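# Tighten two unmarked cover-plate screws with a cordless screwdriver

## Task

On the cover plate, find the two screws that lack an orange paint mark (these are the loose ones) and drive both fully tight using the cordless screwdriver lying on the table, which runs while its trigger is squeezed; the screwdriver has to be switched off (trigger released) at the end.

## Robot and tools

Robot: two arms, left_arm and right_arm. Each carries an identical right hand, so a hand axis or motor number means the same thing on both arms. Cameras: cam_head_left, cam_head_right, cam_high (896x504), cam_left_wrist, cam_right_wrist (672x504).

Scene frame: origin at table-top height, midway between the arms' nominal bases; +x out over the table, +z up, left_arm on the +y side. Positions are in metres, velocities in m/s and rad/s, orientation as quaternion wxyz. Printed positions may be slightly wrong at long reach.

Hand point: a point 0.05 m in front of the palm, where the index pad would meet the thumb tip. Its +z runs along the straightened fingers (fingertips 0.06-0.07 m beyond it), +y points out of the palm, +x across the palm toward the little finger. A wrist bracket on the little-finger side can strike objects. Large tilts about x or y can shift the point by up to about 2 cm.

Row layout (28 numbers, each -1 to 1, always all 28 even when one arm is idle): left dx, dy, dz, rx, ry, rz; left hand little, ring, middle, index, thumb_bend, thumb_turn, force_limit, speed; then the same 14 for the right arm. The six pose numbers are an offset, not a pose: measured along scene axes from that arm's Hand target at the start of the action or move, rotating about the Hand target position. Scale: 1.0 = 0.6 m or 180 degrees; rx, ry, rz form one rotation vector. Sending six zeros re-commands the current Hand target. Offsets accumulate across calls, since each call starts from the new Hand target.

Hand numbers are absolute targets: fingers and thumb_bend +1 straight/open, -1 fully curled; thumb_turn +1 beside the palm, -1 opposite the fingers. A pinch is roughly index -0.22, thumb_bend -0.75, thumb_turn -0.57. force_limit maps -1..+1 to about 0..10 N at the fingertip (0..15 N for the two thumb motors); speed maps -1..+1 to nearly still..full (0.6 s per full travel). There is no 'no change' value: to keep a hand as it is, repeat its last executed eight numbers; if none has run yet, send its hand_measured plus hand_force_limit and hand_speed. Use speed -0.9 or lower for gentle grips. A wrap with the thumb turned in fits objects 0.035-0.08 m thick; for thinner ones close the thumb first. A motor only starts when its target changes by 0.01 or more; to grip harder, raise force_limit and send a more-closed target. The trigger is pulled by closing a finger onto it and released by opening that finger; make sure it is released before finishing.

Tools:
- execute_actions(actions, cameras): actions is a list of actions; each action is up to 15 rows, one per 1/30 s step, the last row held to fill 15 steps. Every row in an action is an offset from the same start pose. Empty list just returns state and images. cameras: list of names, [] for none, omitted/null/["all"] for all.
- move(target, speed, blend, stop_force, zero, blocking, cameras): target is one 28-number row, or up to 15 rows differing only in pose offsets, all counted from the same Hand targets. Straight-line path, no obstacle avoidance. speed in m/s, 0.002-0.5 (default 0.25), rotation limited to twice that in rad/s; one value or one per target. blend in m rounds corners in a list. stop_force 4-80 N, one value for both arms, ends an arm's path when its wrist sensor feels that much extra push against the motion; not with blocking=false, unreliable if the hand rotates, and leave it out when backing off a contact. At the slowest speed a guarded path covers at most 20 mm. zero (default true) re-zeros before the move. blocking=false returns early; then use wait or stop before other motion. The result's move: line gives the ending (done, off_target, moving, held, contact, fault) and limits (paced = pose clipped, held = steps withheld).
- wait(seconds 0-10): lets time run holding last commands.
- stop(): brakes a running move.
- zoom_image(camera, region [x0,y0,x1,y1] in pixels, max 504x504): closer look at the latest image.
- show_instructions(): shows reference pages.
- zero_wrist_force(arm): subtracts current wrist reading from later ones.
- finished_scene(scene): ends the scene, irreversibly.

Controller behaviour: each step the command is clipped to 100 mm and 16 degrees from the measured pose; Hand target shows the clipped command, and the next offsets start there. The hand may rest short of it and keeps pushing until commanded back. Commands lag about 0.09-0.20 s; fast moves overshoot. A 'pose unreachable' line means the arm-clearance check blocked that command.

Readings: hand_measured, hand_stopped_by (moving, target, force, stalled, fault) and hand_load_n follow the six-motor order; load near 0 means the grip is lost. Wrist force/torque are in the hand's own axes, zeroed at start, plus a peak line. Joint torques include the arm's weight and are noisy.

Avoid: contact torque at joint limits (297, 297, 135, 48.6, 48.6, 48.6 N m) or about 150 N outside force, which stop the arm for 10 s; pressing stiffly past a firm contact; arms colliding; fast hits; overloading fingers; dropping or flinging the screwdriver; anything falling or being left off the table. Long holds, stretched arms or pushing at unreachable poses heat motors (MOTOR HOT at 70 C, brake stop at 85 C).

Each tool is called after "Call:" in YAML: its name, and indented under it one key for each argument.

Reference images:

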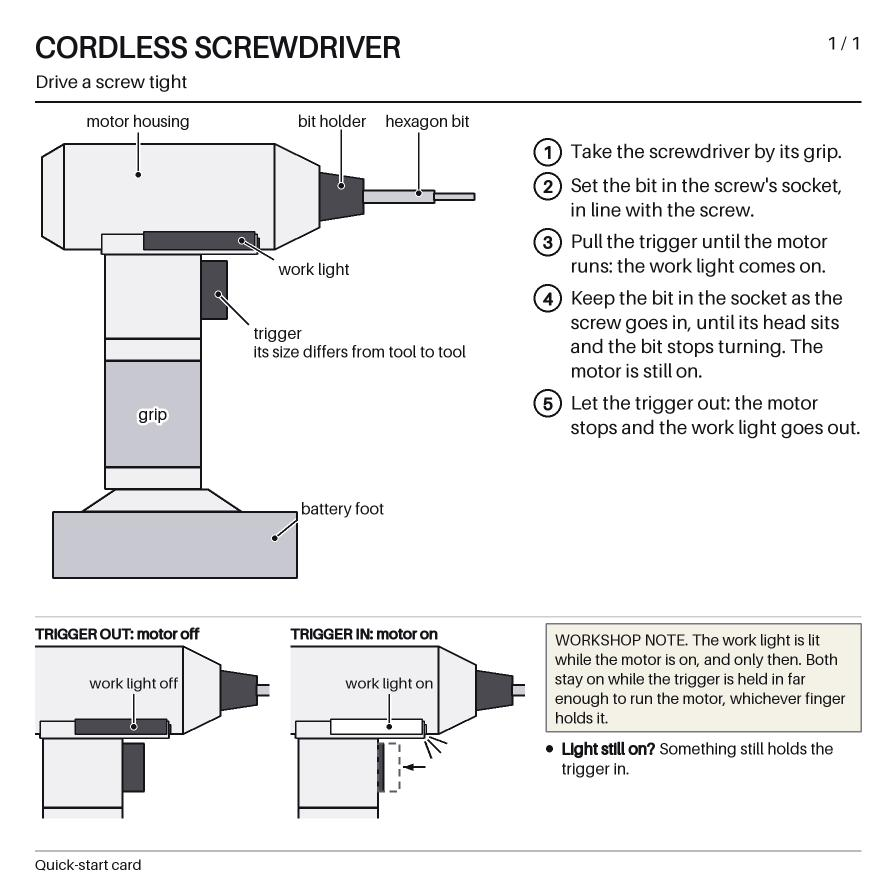

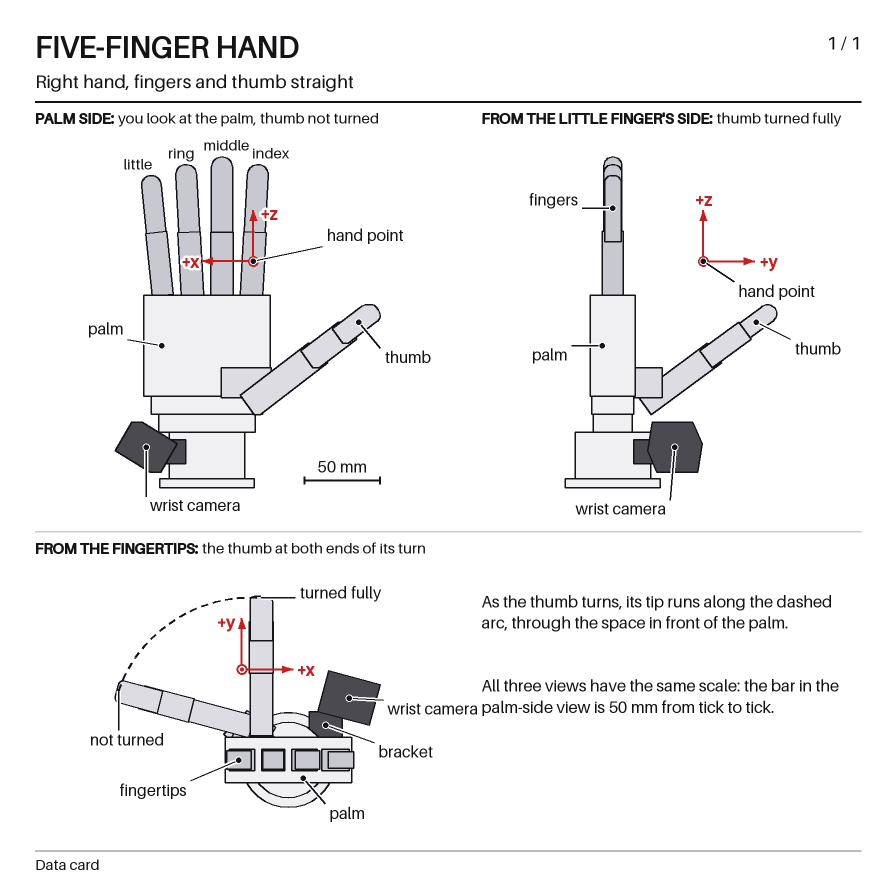

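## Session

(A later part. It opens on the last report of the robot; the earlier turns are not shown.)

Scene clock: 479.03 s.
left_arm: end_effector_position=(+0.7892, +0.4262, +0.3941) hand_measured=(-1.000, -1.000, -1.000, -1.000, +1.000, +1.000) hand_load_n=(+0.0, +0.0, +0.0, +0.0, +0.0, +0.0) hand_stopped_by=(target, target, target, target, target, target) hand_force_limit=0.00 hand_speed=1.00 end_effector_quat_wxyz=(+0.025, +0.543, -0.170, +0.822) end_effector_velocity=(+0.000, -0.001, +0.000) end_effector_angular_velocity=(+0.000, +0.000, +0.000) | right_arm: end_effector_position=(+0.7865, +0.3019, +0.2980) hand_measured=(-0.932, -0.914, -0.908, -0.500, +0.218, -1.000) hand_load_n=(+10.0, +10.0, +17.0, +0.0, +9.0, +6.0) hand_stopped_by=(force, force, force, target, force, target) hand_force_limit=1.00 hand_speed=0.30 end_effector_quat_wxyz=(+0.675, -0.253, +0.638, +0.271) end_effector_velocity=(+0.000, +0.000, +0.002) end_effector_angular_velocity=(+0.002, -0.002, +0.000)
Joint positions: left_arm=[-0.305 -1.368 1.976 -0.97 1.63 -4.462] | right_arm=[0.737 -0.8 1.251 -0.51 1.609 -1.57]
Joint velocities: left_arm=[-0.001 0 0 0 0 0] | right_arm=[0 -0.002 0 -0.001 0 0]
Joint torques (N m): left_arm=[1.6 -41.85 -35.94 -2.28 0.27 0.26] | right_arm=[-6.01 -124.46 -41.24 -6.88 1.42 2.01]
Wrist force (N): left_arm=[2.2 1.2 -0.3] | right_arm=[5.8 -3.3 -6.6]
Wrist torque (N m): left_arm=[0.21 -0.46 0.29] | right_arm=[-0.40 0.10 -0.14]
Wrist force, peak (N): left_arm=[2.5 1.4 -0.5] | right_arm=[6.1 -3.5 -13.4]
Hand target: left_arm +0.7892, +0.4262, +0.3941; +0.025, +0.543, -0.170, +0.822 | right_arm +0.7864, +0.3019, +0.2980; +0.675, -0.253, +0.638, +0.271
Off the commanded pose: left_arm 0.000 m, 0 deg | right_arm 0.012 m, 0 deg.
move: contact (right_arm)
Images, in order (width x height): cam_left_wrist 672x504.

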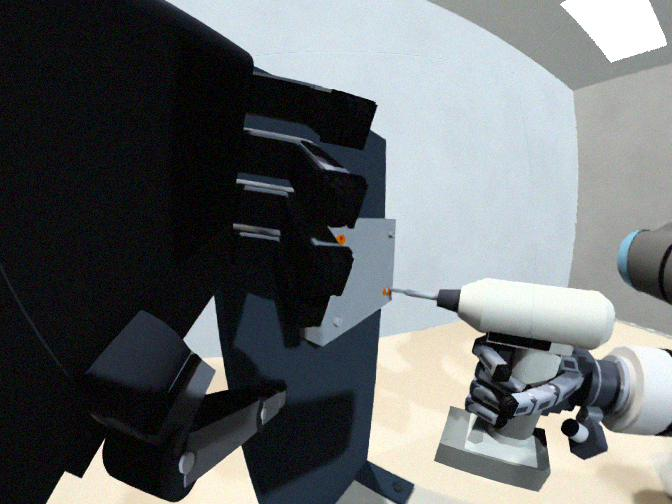

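Call:
move:
  target: [0,0,0,0,0,0,-1,-1,-1,-1,1,1,0,1,-0.0205,-0.0144,0,0,0,0,-0.98,-0.98,-0.98,-0.5,-0.98,-1,1.0,0.3]
  speed: 0.02

Scene clock: 480.43 s.
left_arm: end_effector_position=(+0.7892, +0.4262, +0.3941) hand_measured=(-1.000, -1.000, -1.000, -1.000, +1.000, +1.000) hand_load_n=(+0.0, +0.0, +0.0, +0.0, +0.0, +0.0) hand_stopped_by=(target, target, target, target, target, target) hand_force_limit=0.00 hand_speed=1.00 end_effector_quat_wxyz=(+0.025, +0.543, -0.170, +0.822) end_effector_velocity=(+0.000, +0.000, +0.000) end_effector_angular_velocity=(+0.002, -0.001, +0.000) | right_arm: end_effector_position=(+0.7740, +0.2932, +0.2981) hand_measured=(-0.932, -0.914, -0.908, -0.500, +0.218, -1.000) hand_load_n=(+9.5, +10.0, +17.0, +0.0, +9.0, +6.0) hand_stopped_by=(force, force, force, target, force, target) hand_force_limit=1.00 hand_speed=0.30 end_effector_quat_wxyz=(+0.675, -0.253, +0.637, +0.271) end_effector_velocity=(+0.001, +0.001, +0.001) end_effector_angular_velocity=(+0.002, -0.002, +0.000)
Joint positions: left_arm=[-0.305 -1.368 1.976 -0.97 1.63 -4.462] | right_arm=[0.74 -0.822 1.291 -0.528 1.612 -1.57]
Joint velocities: left_arm=[0 0 0 -0.001 0 0.002] | right_arm=[0 0.002 -0.004 0 0 0]
Joint torques (N m): left_arm=[1.39 -39.49 -34.49 -2.14 0.41 0.5] | right_arm=[7.44 -103.43 -51.87 -2.81 1.43 -2.08]
Wrist force (N): left_arm=[1.9 1.3 -0.4] | right_arm=[5.4 -3.4 -4.0]
Wrist torque (N m): left_arm=[0.24 -0.39 0.26] | right_arm=[-0.45 0.24 -0.15]
Wrist force, peak (N): left_arm=[2.5 1.2 -0.2] | right_arm=[6.0 -3.2 -6.4]
Hand target: left_arm +0.7892, +0.4262, +0.3941; +0.025, +0.543, -0.170, +0.822 | right_arm +0.7741, +0.2933, +0.2980; +0.675, -0.253, +0.638, +0.271
Off the commanded pose: left_arm 0.000 m, 0 deg | right_arm 0.000 m, 0 deg.
move: done

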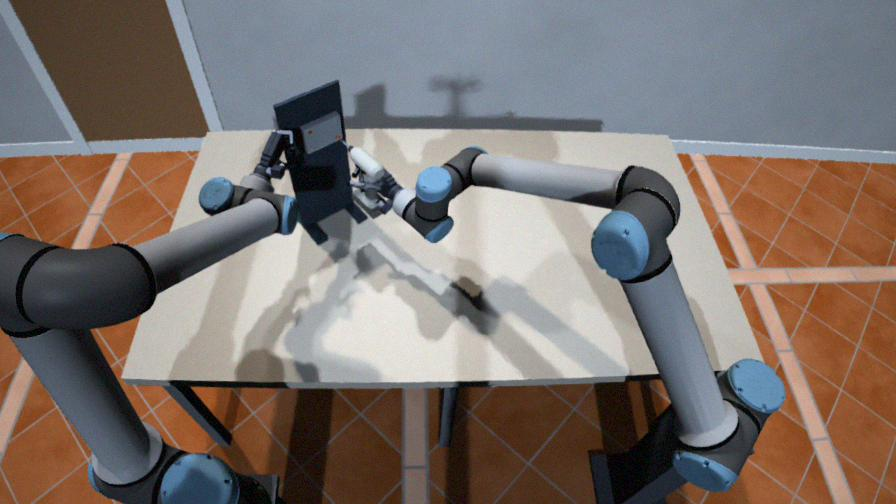

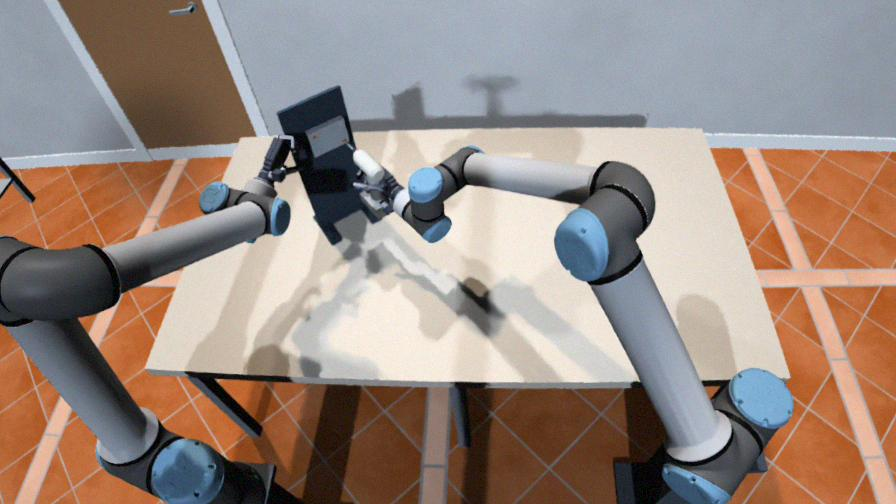

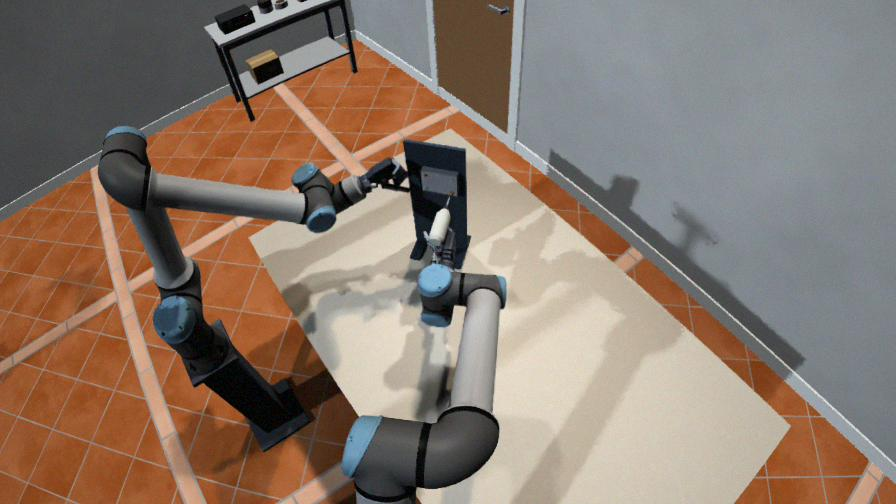

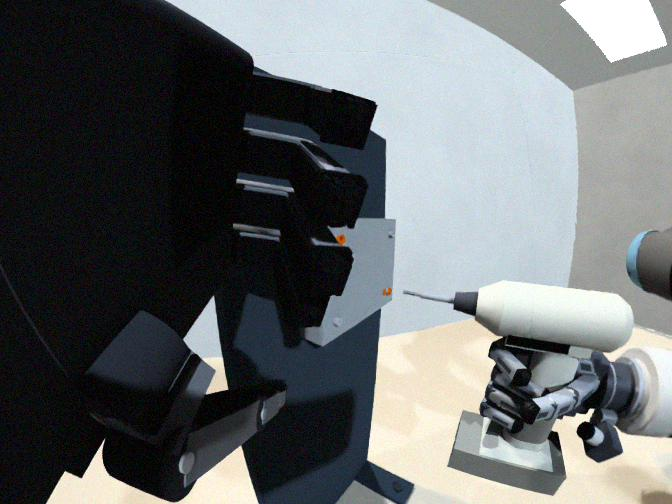

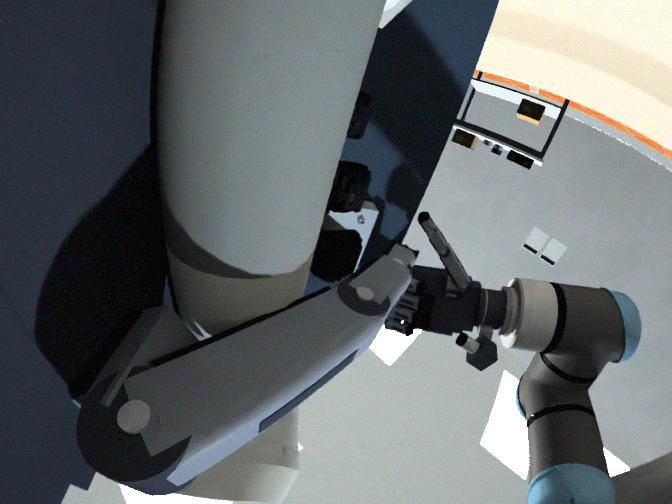

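Call:
zoom_image:
  camera: "cam_left_wrist"
  region: [295, 205, 425, 350]

Call:
zoom_image:
  camera: "cam_left_wrist"
  region: [365, 215, 425, 310]

Scaled by 3.476 from the camera's 672x504 image, which has a finer 960x720 frame.

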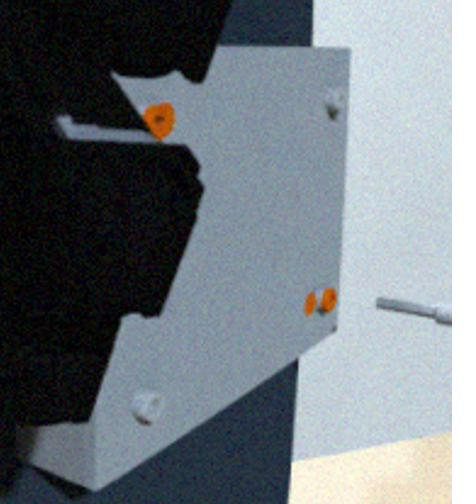

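Scaled by 5.305 from the camera's 672x504 image, which has a finer 960x720 frame.

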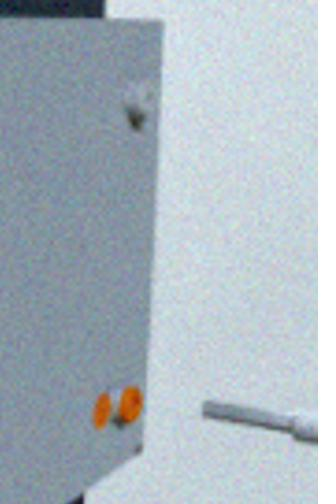

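Call:
move:
  target:
    - [0,0,0,0,0,0,-1,-1,-1,-1,1,1,0,1,-0.13,-0.05,0,0,0,0,-0.98,-0.98,-0.98,-0.5,-0.98,-1,1.0,0.3]
    - [0,0,0,0,0,0,-1,-1,-1,-1,1,1,0,1,-0.33,-0.04,-0.23,0,0,0,-0.98,-0.98,-0.98,-0.5,-0.98,-1,1.0,0.3]
  speed: 0.12
  blend: [0.02,0]

Scene clock: 483.73 s.
left_arm: end_effector_position=(+0.7892, +0.4262, +0.3941) hand_measured=(-1.000, -1.000, -1.000, -1.000, +1.000, +1.000) hand_load_n=(+0.0, +0.0, +0.0, +0.0, +0.0, +0.0) hand_stopped_by=(target, target, target, target, target, target) hand_force_limit=0.00 hand_speed=1.00 end_effector_quat_wxyz=(+0.025, +0.543, -0.170, +0.822) end_effector_velocity=(+0.000, +0.000, +0.000) end_effector_angular_velocity=(+0.000, +0.000, +0.000) | right_arm: end_effector_position=(+0.5761, +0.2691, +0.1599) hand_measured=(-0.932, -0.914, -0.908, -0.500, +0.218, -1.000) hand_load_n=(+9.5, +10.0, +17.0, +0.0, +9.0, +6.5) hand_stopped_by=(force, force, force, target, force, target) hand_force_limit=1.00 hand_speed=0.30 end_effector_quat_wxyz=(+0.675, -0.253, +0.637, +0.270) end_effector_velocity=(+0.001, +0.000, +0.002) end_effector_angular_velocity=(+0.000, +0.000, +0.001)
Joint positions: left_arm=[-0.305 -1.368 1.976 -0.97 1.63 -4.462] | right_arm=[0.897 -0.845 1.635 -0.85 1.768 -1.58]
Joint velocities: left_arm=[0 0 0 0 0 0] | right_arm=[-0.001 -0.002 -0.002 0.003 -0.002 0]
Joint torques (N m): left_arm=[1.08 -39.15 -35.46 -2.49 0.32 0.54] | right_arm=[-13.67 -111.12 -42.38 -1.15 -1.29 -1.23]
Wrist force (N): left_arm=[2.0 1.4 -0.4] | right_arm=[5.4 -3.4 -4.0]
Wrist torque (N m): left_arm=[0.24 -0.41 0.27] | right_arm=[-0.45 0.22 -0.14]
Wrist force, peak (N): left_arm=[2.6 1.5 -0.2] | right_arm=[7.6 -2.2 -5.3]
Hand target: left_arm +0.7892, +0.4262, +0.3941; +0.025, +0.543, -0.170, +0.822 | right_arm +0.5762, +0.2691, +0.1600; +0.675, -0.253, +0.637, +0.270
Off the commanded pose: left_arm 0.000 m, 0 deg | right_arm 0.000 m, 0 deg.
move: done

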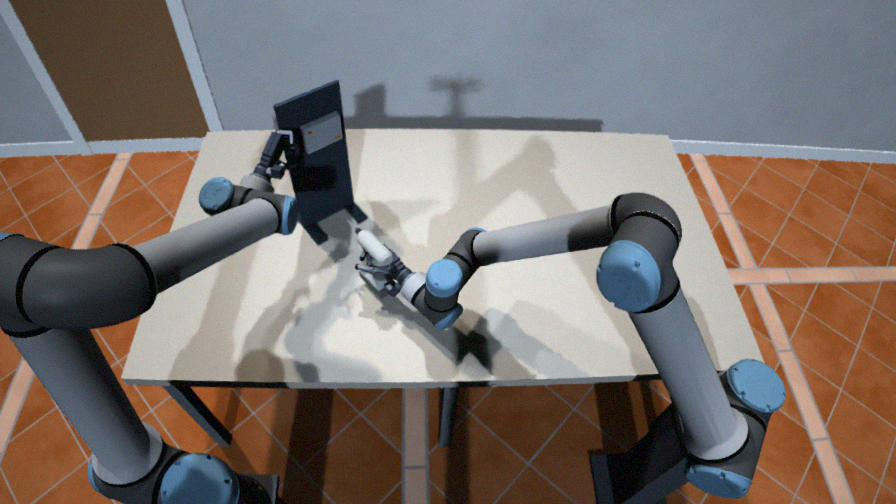

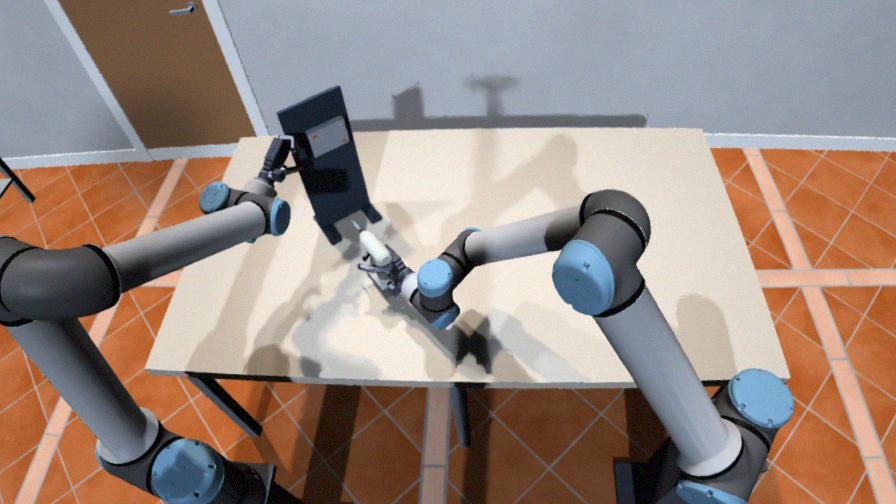

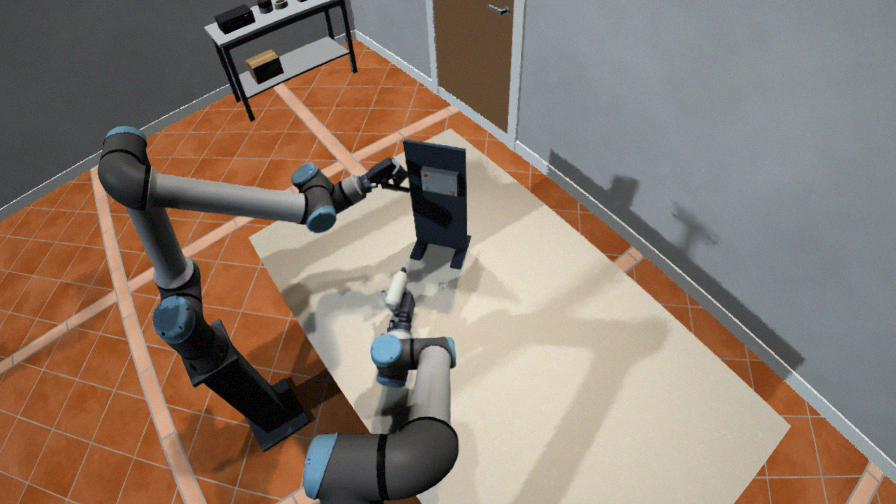

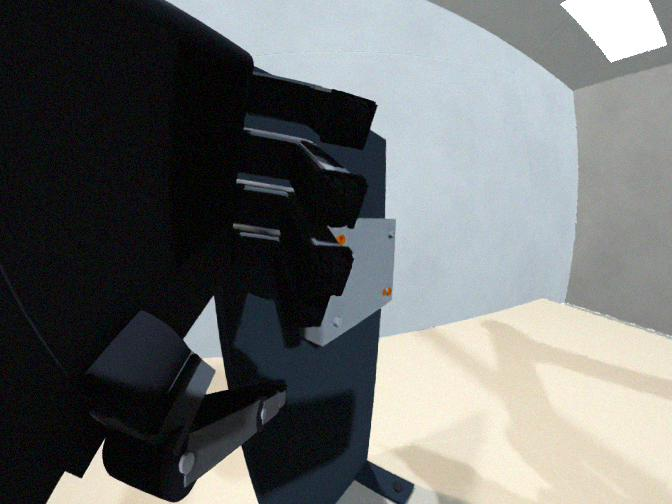

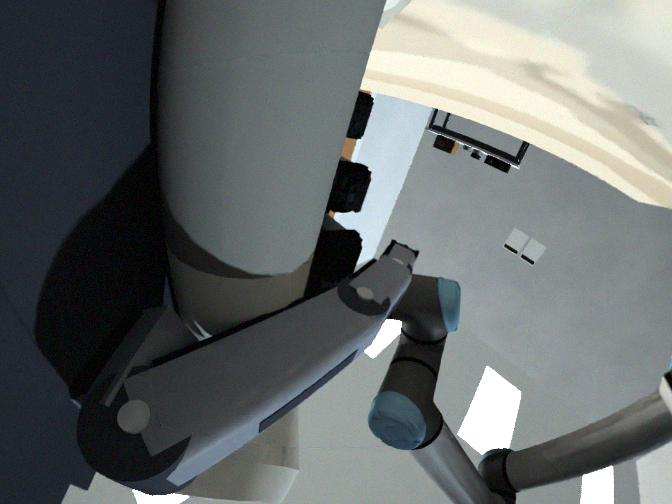

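Now UR is unobstructed; a quick look at the screws.

Call:
zoom_image:
  camera: "cam_left_wrist"
  region: [300, 210, 410, 350]

Call:
zoom_image:
  camera: "cam_high"
  region: [330, 260, 430, 340]

Scaled by 3.600 from the camera's 672x504 image, which has a finer 960x720 frame.

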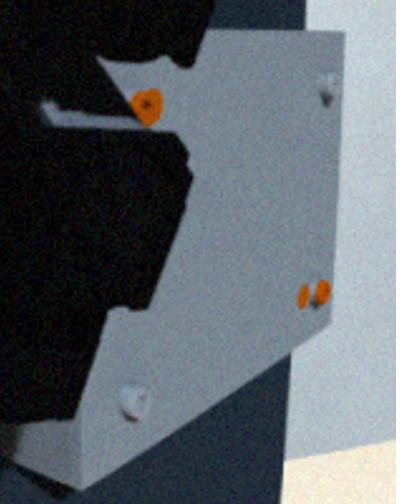

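Scaled by 5.040.

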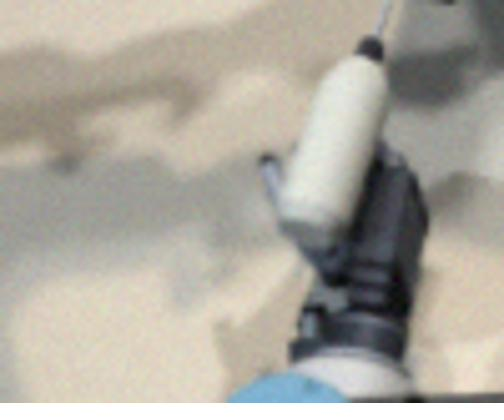

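Call:
move:
  target: [0,0,0,0,0,0,-1,-1,-1,-1,1,1,0,1,0,0,-0.068,0,0,0,-0.98,-0.98,-0.98,-0.5,-0.98,-1,1.0,0.3]
  speed: 0.025
  stop_force: 5

Call:
zoom_image:
  camera: "cam_head_right"
  region: [320, 200, 470, 330]

Scene clock: 486.07 s.
left_arm: end_effector_position=(+0.7892, +0.4262, +0.3941) hand_measured=(-1.000, -1.000, -1.000, -1.000, +1.000, +1.000) hand_load_n=(+0.0, +0.0, +0.0, +0.0, +0.0, +0.0) hand_stopped_by=(target, target, target, target, target, target) hand_force_limit=0.00 hand_speed=1.00 end_effector_quat_wxyz=(+0.025, +0.543, -0.170, +0.822) end_effector_velocity=(+0.000, +0.000, +0.000) end_effector_angular_velocity=(+0.000, -0.001, +0.000) | right_arm: end_effector_position=(+0.5762, +0.2691, +0.1309) hand_measured=(-0.932, -0.914, -0.908, -0.500, +0.216, -1.000) hand_load_n=(+9.5, +10.0, +18.0, +0.0, +8.0, +7.5) hand_stopped_by=(force, force, force, target, force, target) hand_force_limit=1.00 hand_speed=0.30 end_effector_quat_wxyz=(+0.675, -0.253, +0.638, +0.270) end_effector_velocity=(+0.000, +0.000, +0.001) end_effector_angular_velocity=(+0.001, -0.001, +0.000)
Joint positions: left_arm=[-0.305 -1.368 1.976 -0.97 1.63 -4.462] | right_arm=[0.896 -0.811 1.638 -0.887 1.768 -1.58]
Joint velocities: left_arm=[0 0 0 -0.001 0 0] | right_arm=[0 -0.001 0 -0.001 0 0]
Joint torques (N m): left_arm=[1.4 -38.53 -37.28 -2.53 0.42 0.61] | right_arm=[-11.23 -107.31 -32.99 -7.05 -0.21 0.74]
Wrist force (N): left_arm=[2.2 1.0 -0.3] | right_arm=[5.8 -2.1 -4.5]
Wrist torque (N m): left_arm=[0.18 -0.45 0.27] | right_arm=[-0.23 0.20 -0.09]
Wrist force, peak (N): left_arm=[2.6 1.4 0.0] | right_arm=[-18.2 -2.9 -6.3]
Hand target: left_arm +0.7892, +0.4262, +0.3941; +0.025, +0.543, -0.170, +0.822 | right_arm +0.5762, +0.2691, +0.1310; +0.675, -0.253, +0.637, +0.270
Off the commanded pose: left_arm 0.000 m, 0 deg | right_arm 0.012 m, 0 deg.
move: contact (right_arm)

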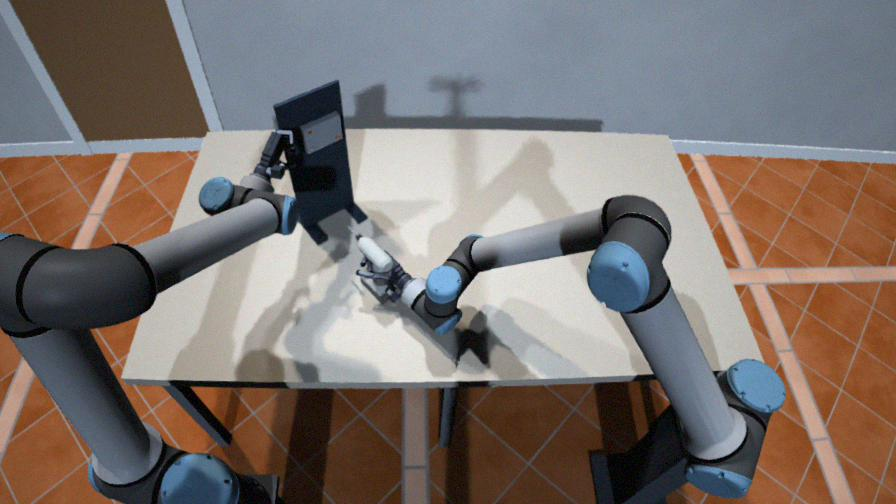

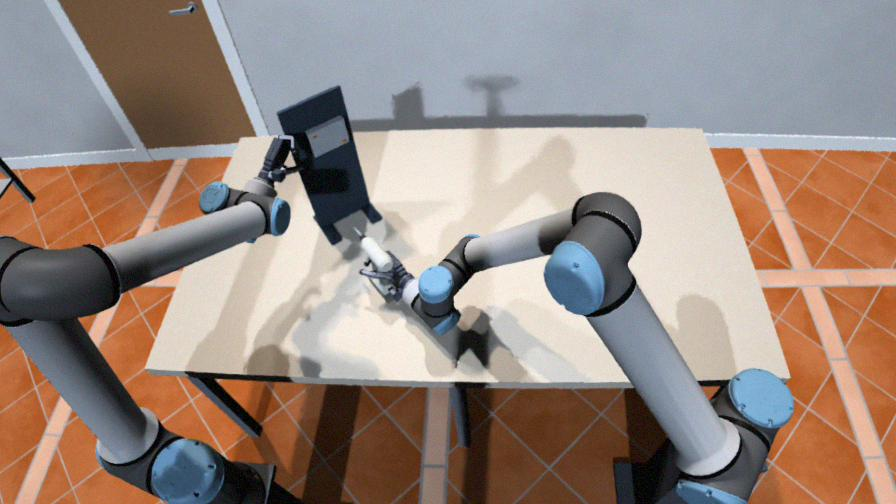

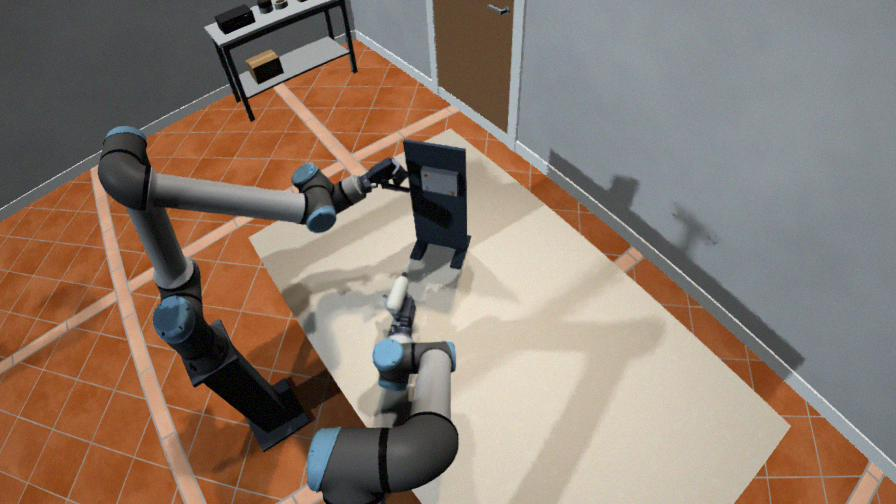

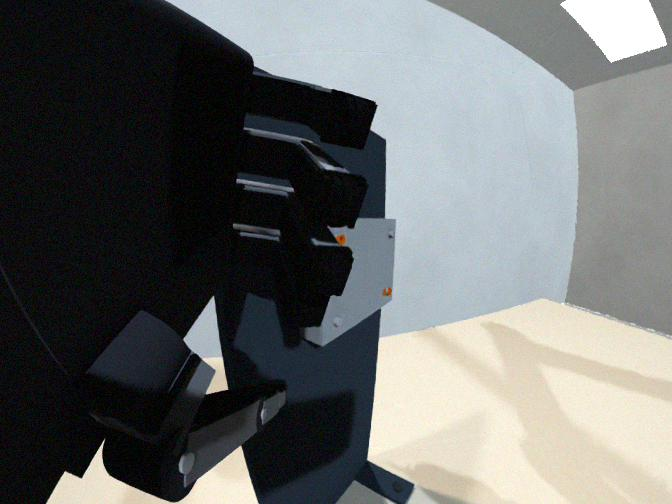

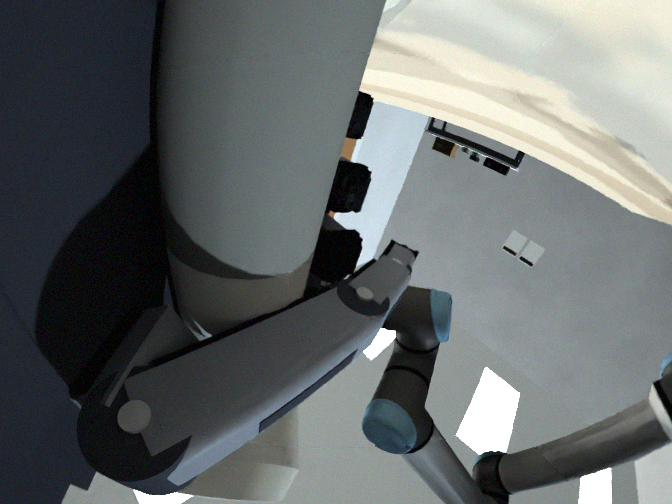

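Scaled by 3.360.

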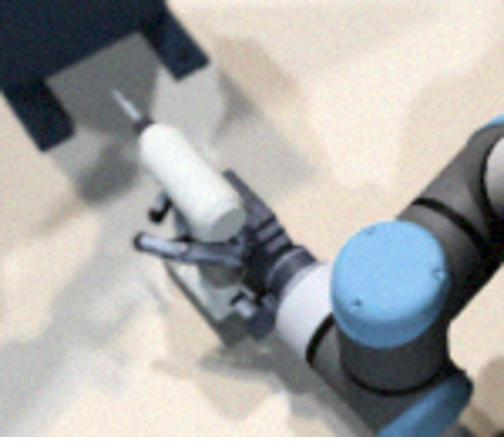

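Call:
move:
  target: [0,0,0,0,0,0,-1,-1,-1,-1,1,1,0,1,0,0,-0.008,0,0,0,-0.98,-0.98,-0.98,-0.5,-0.98,-1,1.0,0.3]
  speed: 0.005
  stop_force: 6
  cameras: ["cam_right_wrist", "cam_head_right"]

Scene clock: 487.23 s.
left_arm: end_effector_position=(+0.7892, +0.4262, +0.3941) hand_measured=(-1.000, -1.000, -1.000, -1.000, +1.000, +1.000) hand_load_n=(+0.0, +0.0, +0.0, +0.0, +0.0, +0.0) hand_stopped_by=(target, target, target, target, target, target) hand_force_limit=0.00 hand_speed=1.00 end_effector_quat_wxyz=(+0.025, +0.543, -0.170, +0.822) end_effector_velocity=(+0.000, +0.000, +0.000) end_effector_angular_velocity=(+0.001, +0.000, +0.000) | right_arm: end_effector_position=(+0.5762, +0.2691, +0.1306) hand_measured=(-0.932, -0.914, -0.908, -0.500, +0.216, -1.000) hand_load_n=(+9.0, +10.0, +18.0, +0.0, +8.0, +7.5) hand_stopped_by=(force, force, force, target, force, target) hand_force_limit=1.00 hand_speed=0.30 end_effector_quat_wxyz=(+0.675, -0.253, +0.637, +0.270) end_effector_velocity=(+0.000, +0.000, -0.001) end_effector_angular_velocity=(-0.001, +0.000, +0.000)
Joint positions: left_arm=[-0.305 -1.368 1.976 -0.97 1.63 -4.462] | right_arm=[0.896 -0.81 1.638 -0.888 1.768 -1.58]
Joint velocities: left_arm=[0 0 0 0 0 0.001] | right_arm=[0 0.001 0 0 0 0]
Joint torques (N m): left_arm=[3.34 -36.96 -34.67 -2.75 0.36 0.85] | right_arm=[-11.15 -105.35 -34.15 -0.15 -0.1 0.87]
Wrist force (N): left_arm=[1.9 1.0 -0.5] | right_arm=[-0.4 -2.0 -2.7]
Wrist torque (N m): left_arm=[0.20 -0.39 0.26] | right_arm=[-0.34 0.20 -0.44]
Wrist force, peak (N): left_arm=[2.3 1.7 -0.5] | right_arm=[-6.2 -2.3 -5.8]
Hand target: left_arm +0.7892, +0.4262, +0.3941; +0.025, +0.543, -0.170, +0.822 | right_arm +0.5762, +0.2691, +0.1306; +0.675, -0.253, +0.637, +0.270
Off the commanded pose: left_arm 0.000 m, 0 deg | right_arm 0.004 m, 0 deg.
move: contact (right_arm)
Images, in order (width x height): cam_head_right 896x504, cam_right_wrist 672x504.

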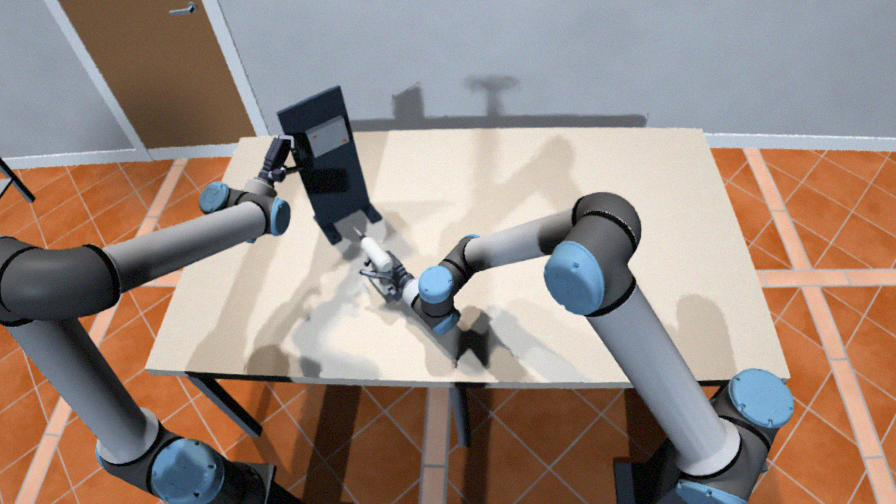

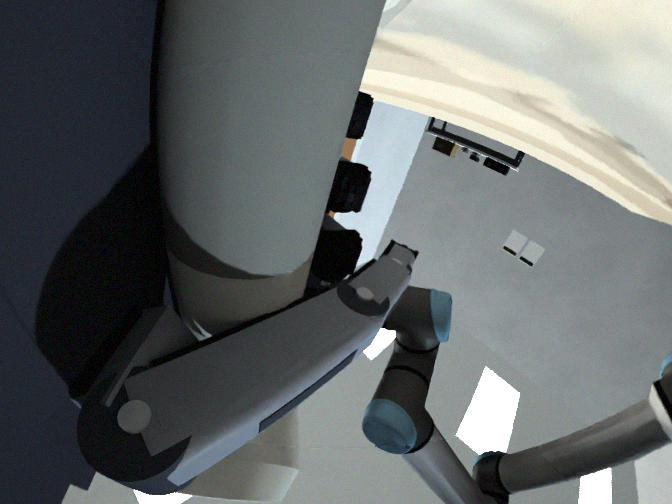

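Call:
move:
  target: [0,0,0,0,0,0,-1,-1,-1,-1,1,1,0,1,0,0,0.001,-0.0114,-0.008,0,-0.98,-0.98,-0.98,-0.5,-0.98,-1,1.0,0.3]
  speed: 0.05
  cameras: []

Call:
move:
  target: [0,0,0,0,0,0,-1,-1,-1,-1,1,1,0,1,0,0,-0.015,0,0,0,-0.98,-0.98,-0.98,-0.5,-0.98,-1,1.0,0.3]
  speed: 0.006
  stop_force: 6
  cameras: ["cam_head_left","cam_head_right"]

Call:
zoom_image:
  camera: "cam_head_right"
  region: [330, 210, 440, 310]

Scene clock: 488.27 s.
left_arm: end_effector_position=(+0.7892, +0.4262, +0.3941) hand_measured=(-1.000, -1.000, -1.000, -1.000, +1.000, +1.000) hand_load_n=(+0.0, +0.0, +0.0, +0.0, +0.0, +0.0) hand_stopped_by=(target, target, target, target, target, target) hand_force_limit=0.00 hand_speed=1.00 end_effector_quat_wxyz=(+0.025, +0.543, -0.170, +0.822) end_effector_velocity=(+0.000, +0.000, +0.000) end_effector_angular_velocity=(+0.000, -0.001, +0.001) | right_arm: end_effector_position=(+0.5762, +0.2691, +0.1313) hand_measured=(-0.932, -0.914, -0.908, -0.500, +0.216, -1.000) hand_load_n=(+9.0, +10.0, +18.0, +0.0, +8.0, +7.5) hand_stopped_by=(force, force, force, target, force, target) hand_force_limit=1.00 hand_speed=0.30 end_effector_quat_wxyz=(+0.679, -0.269, +0.634, +0.256) end_effector_velocity=(+0.000, +0.000, +0.000) end_effector_angular_velocity=(+0.003, +0.002, +0.000)
Joint positions: left_arm=[-0.305 -1.368 1.976 -0.97 1.63 -4.462] | right_arm=[0.894 -0.817 1.638 -0.875 1.763 -1.622]
Joint velocities: left_arm=[0 0 0 0 0 0] | right_arm=[0 0 0 0 0 0.003]
Joint torques (N m): left_arm=[6.7 -39.91 -35.54 -2.36 0.39 0.25] | right_arm=[-7.64 -96.69 -29.88 -6.7 0.66 1.62]
Wrist force (N): left_arm=[2.2 1.4 -0.5] | right_arm=[5.7 -1.5 -4.0]
Wrist torque (N m): left_arm=[0.24 -0.44 0.28] | right_arm=[-0.20 0.21 -0.07]
Wrist force, peak (N): left_arm=[2.7 1.0 -0.2] | right_arm=[6.3 -2.1 -4.6]
Hand target: left_arm +0.7892, +0.4262, +0.3941; +0.025, +0.543, -0.170, +0.822 | right_arm +0.5762, +0.2691, +0.1312; +0.679, -0.269, +0.634, +0.256
Off the commanded pose: left_arm 0.000 m, 0 deg | right_arm 0.000 m, 0 deg.
move: done
No camera images: "cameras" was empty.

Scene clock: 489.17 s.
left_arm: end_effector_position=(+0.7892, +0.4262, +0.3941) hand_measured=(-1.000, -1.000, -1.000, -1.000, +1.000, +1.000) hand_load_n=(+0.0, +0.0, +0.0, +0.0, +0.0, +0.0) hand_stopped_by=(target, target, target, target, target, target) hand_force_limit=0.00 hand_speed=1.00 end_effector_quat_wxyz=(+0.025, +0.543, -0.170, +0.822) end_effector_velocity=(+0.000, +0.001, +0.000) end_effector_angular_velocity=(-0.001, -0.001, +0.000) | right_arm: end_effector_position=(+0.5762, +0.2691, +0.1302) hand_measured=(-0.932, -0.914, -0.908, -0.500, +0.216, -1.000) hand_load_n=(+10.0, +10.0, +18.0, +0.0, +8.0, +7.5) hand_stopped_by=(force, force, force, target, force, target) hand_force_limit=1.00 hand_speed=0.30 end_effector_quat_wxyz=(+0.679, -0.269, +0.634, +0.256) end_effector_velocity=(+0.000, +0.000, +0.001) end_effector_angular_velocity=(+0.001, -0.001, +0.000)
Joint positions: left_arm=[-0.305 -1.368 1.976 -0.97 1.63 -4.462] | right_arm=[0.894 -0.815 1.638 -0.877 1.763 -1.622]
Joint velocities: left_arm=[0.001 0 0 -0.001 0 -0.001] | right_arm=[0 0 0 -0.001 0 0]
Joint torques (N m): left_arm=[1.69 -39.55 -34.57 -2.1 0.7 0.84] | right_arm=[-5.41 -105.7 -30.92 -0.2 0.06 0.09]
Wrist force (N): left_arm=[2.3 1.3 -0.2] | right_arm=[0.3 -1.3 -3.1]
Wrist torque (N m): left_arm=[0.21 -0.46 0.29] | right_arm=[-0.22 0.06 -0.04]
Wrist force, peak (N): left_arm=[2.4 1.2 -0.6] | right_arm=[-5.1 -2.9 -5.9]
Hand target: left_arm +0.7892, +0.4262, +0.3941; +0.025, +0.543, -0.170, +0.822 | right_arm +0.5762, +0.2691, +0.1303; +0.679, -0.269, +0.634, +0.256
Off the commanded pose: left_arm 0.000 m, 0 deg | right_arm 0.008 m, 0 deg.
move: contact (right_arm)
Images, in order (width x height): cam_head_left 896x504, cam_head_right 896x504.

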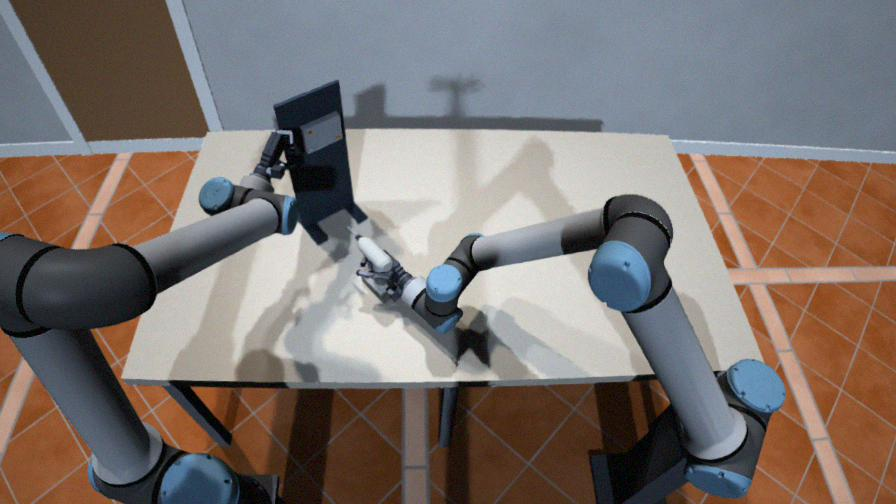

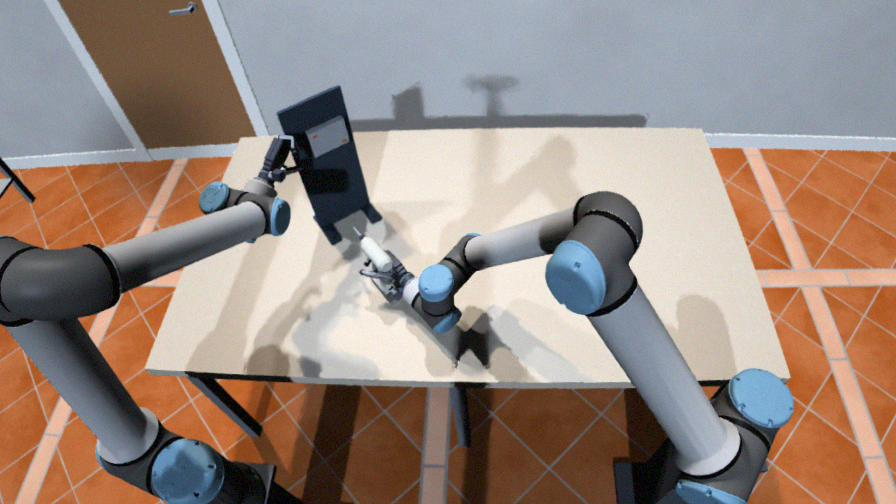

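Scaled by 4.582.

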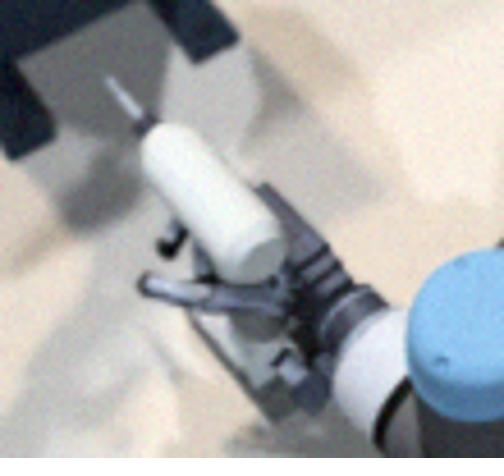

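Call:
move:
  target:
    - [0,0,0,0,0,0,-1,-1,-1,-1,1,1,0,1,0,0,0.003,0.0045,0.0032,0,-0.98,-0.98,-0.98,-0.5,-0.98,-1,1.0,0.3]
    - [0,0,0,0,0,0,-1,-1,-1,-1,1,1,0,1,0,0,0.002,0.0095,0.0067,0,-0.98,-0.98,-0.98,-0.5,-0.98,-1,1.0,0.3]
  speed: 0.05
  cameras: []

Call:
move:
  target: [0,0,0,0,0,0,-1,-1,-1,-1,1,1,0,1,0,0,-0.015,0,0,0,-0.98,-0.98,-0.98,-0.5,-0.98,-1,1.0,0.3]
  speed: 0.006
  stop_force: 10
  cameras: ["cam_head_left"]

Scene clock: 490.23 s.
left_arm: end_effector_position=(+0.7892, +0.4262, +0.3941) hand_measured=(-1.000, -1.000, -1.000, -1.000, +1.000, +1.000) hand_load_n=(+0.0, +0.0, +0.0, +0.0, +0.0, +0.0) hand_stopped_by=(target, target, target, target, target, target) hand_force_limit=0.00 hand_speed=1.00 end_effector_quat_wxyz=(+0.025, +0.543, -0.170, +0.822) end_effector_velocity=(+0.000, +0.000, +0.000) end_effector_angular_velocity=(+0.001, +0.000, +0.001) | right_arm: end_effector_position=(+0.5762, +0.2691, +0.1315) hand_measured=(-0.932, -0.914, -0.908, -0.500, +0.216, -1.000) hand_load_n=(+9.5, +10.0, +18.0, +0.0, +8.0, +7.5) hand_stopped_by=(force, force, force, target, force, target) hand_force_limit=1.00 hand_speed=0.30 end_effector_quat_wxyz=(+0.676, -0.256, +0.637, +0.268) end_effector_velocity=(+0.000, +0.000, +0.001) end_effector_angular_velocity=(-0.004, -0.004, -0.001)
Joint positions: left_arm=[-0.305 -1.368 1.976 -0.97 1.63 -4.462] | right_arm=[0.896 -0.812 1.638 -0.885 1.767 -1.587]
Joint velocities: left_arm=[0 0 0 0 0 0.001] | right_arm=[0 -0.002 0 0.001 0 -0.006]
Joint torques (N m): left_arm=[4.84 -41.6 -36.11 -2.51 0.52 0.32] | right_arm=[10.41 -107.67 -40.46 -2.4 0.43 -2.02]
Wrist force (N): left_arm=[2.2 1.2 -0.5] | right_arm=[5.9 -2.0 -4.5]
Wrist torque (N m): left_arm=[0.22 -0.44 0.28] | right_arm=[-0.22 0.19 -0.08]
Wrist force, peak (N): left_arm=[2.3 1.7 -0.5] | right_arm=[6.0 -1.7 -4.8]
Hand target: left_arm +0.7892, +0.4262, +0.3941; +0.025, +0.543, -0.170, +0.822 | right_arm +0.5762, +0.2691, +0.1315; +0.676, -0.256, +0.637, +0.268
Off the commanded pose: left_arm 0.000 m, 0 deg | right_arm 0.000 m, 0 deg.
move: done
No camera images: "cameras" was empty.

Scene clock: 491.17 s.
left_arm: end_effector_position=(+0.7892, +0.4262, +0.3941) hand_measured=(-1.000, -1.000, -1.000, -1.000, +1.000, +1.000) hand_load_n=(+0.0, +0.0, +0.0, +0.0, +0.0, +0.0) hand_stopped_by=(target, target, target, target, target, target) hand_force_limit=0.00 hand_speed=1.00 end_effector_quat_wxyz=(+0.025, +0.543, -0.170, +0.822) end_effector_velocity=(+0.000, +0.001, +0.000) end_effector_angular_velocity=(-0.001, +0.001, +0.000) | right_arm: end_effector_position=(+0.5762, +0.2692, +0.1303) hand_measured=(-0.932, -0.914, -0.908, -0.500, +0.216, -1.000) hand_load_n=(+9.5, +10.0, +17.5, +0.0, +7.5, +7.5) hand_stopped_by=(force, force, force, target, force, target) hand_force_limit=1.00 hand_speed=0.30 end_effector_quat_wxyz=(+0.676, -0.256, +0.637, +0.268) end_effector_velocity=(+0.000, +0.000, +0.000) end_effector_angular_velocity=(-0.001, +0.000, +0.000)
Joint positions: left_arm=[-0.305 -1.368 1.976 -0.97 1.63 -4.462] | right_arm=[0.896 -0.811 1.638 -0.886 1.767 -1.587]
Joint velocities: left_arm=[0.001 0 0 0.001 0 -0.001] | right_arm=[0 0 0 0.001 0 0]
Joint torques (N m): left_arm=[3.22 -35.14 -36.17 -2.76 0.92 0.09] | right_arm=[9.39 -101.99 -31.66 0.45 0.44 -1.7]
Wrist force (N): left_arm=[2.2 1.2 -0.4] | right_arm=[-3.4 -1.4 -2.1]
Wrist torque (N m): left_arm=[0.22 -0.45 0.28] | right_arm=[-0.26 0.51 0.00]
Wrist force, peak (N): left_arm=[2.5 1.3 -0.3] | right_arm=[-9.2 -3.7 -6.8]
Hand target: left_arm +0.7892, +0.4262, +0.3941; +0.025, +0.543, -0.170, +0.822 | right_arm +0.5763, +0.2692, +0.1303; +0.676, -0.256, +0.637, +0.268
Off the commanded pose: left_arm 0.000 m, 0 deg | right_arm 0.008 m, 0 deg.
move: contact (right_arm)
Images, in order (width x height): cam_head_left 896x504.

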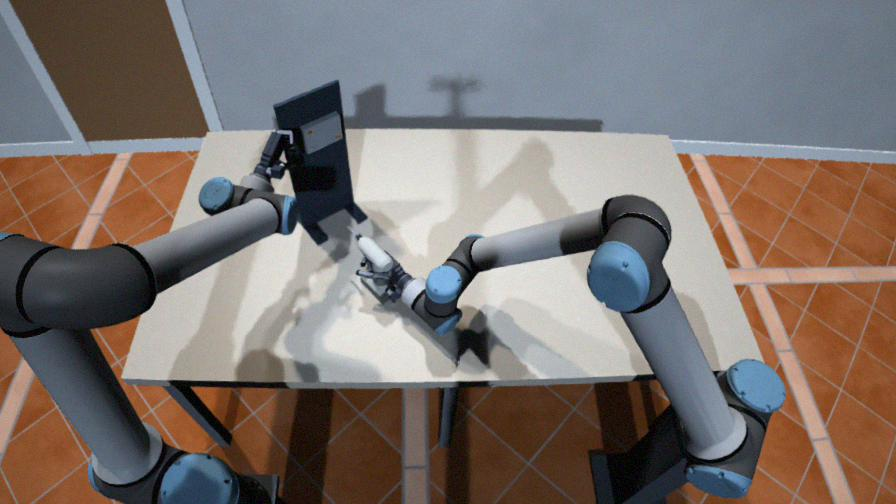

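Call:
move:
  target: [0,0,0,0,0,0,-1,-1,-1,-1,1,1,0,1,0,0,-0.001,-0.0032,0.0046,0,-0.98,-0.98,-0.98,-0.5,-0.98,-1,1.0,0.3]
  speed: 0.02
  cameras: ["cam_head_right"]

Scene clock: 492.10 s.
left_arm: end_effector_position=(+0.7892, +0.4262, +0.3941) hand_measured=(-1.000, -1.000, -1.000, -1.000, +1.000, +1.000) hand_load_n=(+0.0, +0.0, -0.5, +0.0, +0.0, +0.0) hand_stopped_by=(target, target, target, target, target, target) hand_force_limit=0.00 hand_speed=1.00 end_effector_quat_wxyz=(+0.025, +0.543, -0.170, +0.822) end_effector_velocity=(+0.000, -0.001, +0.000) end_effector_angular_velocity=(-0.001, +0.000, -0.001) | right_arm: end_effector_position=(+0.5763, +0.2692, +0.1298) hand_measured=(-0.932, -0.914, -0.908, -0.500, +0.216, -1.000) hand_load_n=(+13.0, +11.5, +17.5, -0.5, +8.5, +4.5) hand_stopped_by=(force, force, force, target, force, target) hand_force_limit=1.00 hand_speed=0.30 end_effector_quat_wxyz=(+0.670, -0.257, +0.643, +0.267) end_effector_velocity=(+0.000, +0.000, +0.001) end_effector_angular_velocity=(+0.002, -0.002, +0.000)
Joint positions: left_arm=[-0.305 -1.368 1.976 -0.97 1.63 -4.462] | right_arm=[0.896 -0.814 1.634 -0.862 1.768 -1.581]
Joint velocities: left_arm=[-0.001 0 0 0 0 -0.001] | right_arm=[0 -0.001 0 -0.002 0 0]
Joint torques (N m): left_arm=[3.12 -38.2 -37.55 -2.49 0.58 -0.1] | right_arm=[16.67 -84.21 -24.75 -2.51 1.43 -0.78]
Wrist force (N): left_arm=[2.3 1.2 -0.4] | right_arm=[-7.2 -3.2 -1.3]
Wrist torque (N m): left_arm=[0.23 -0.46 0.29] | right_arm=[-0.27 -0.25 -0.33]
Wrist force, peak (N): left_arm=[2.4 1.5 -0.3] | right_arm=[-8.1 -3.5 -1.3]
Hand target: left_arm +0.7892, +0.4262, +0.3941; +0.025, +0.543, -0.170, +0.822 | right_arm +0.5762, +0.2692, +0.1297; +0.670, -0.257, +0.643, +0.267
Off the commanded pose: left_arm 0.000 m, 0 deg | right_arm 0.000 m, 0 deg.
move: done
Images, in order (width x height): cam_head_right 896x504.

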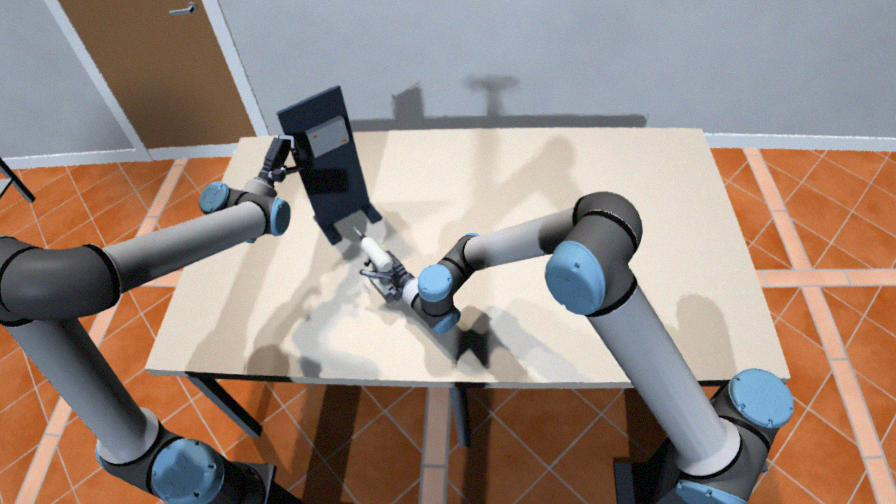

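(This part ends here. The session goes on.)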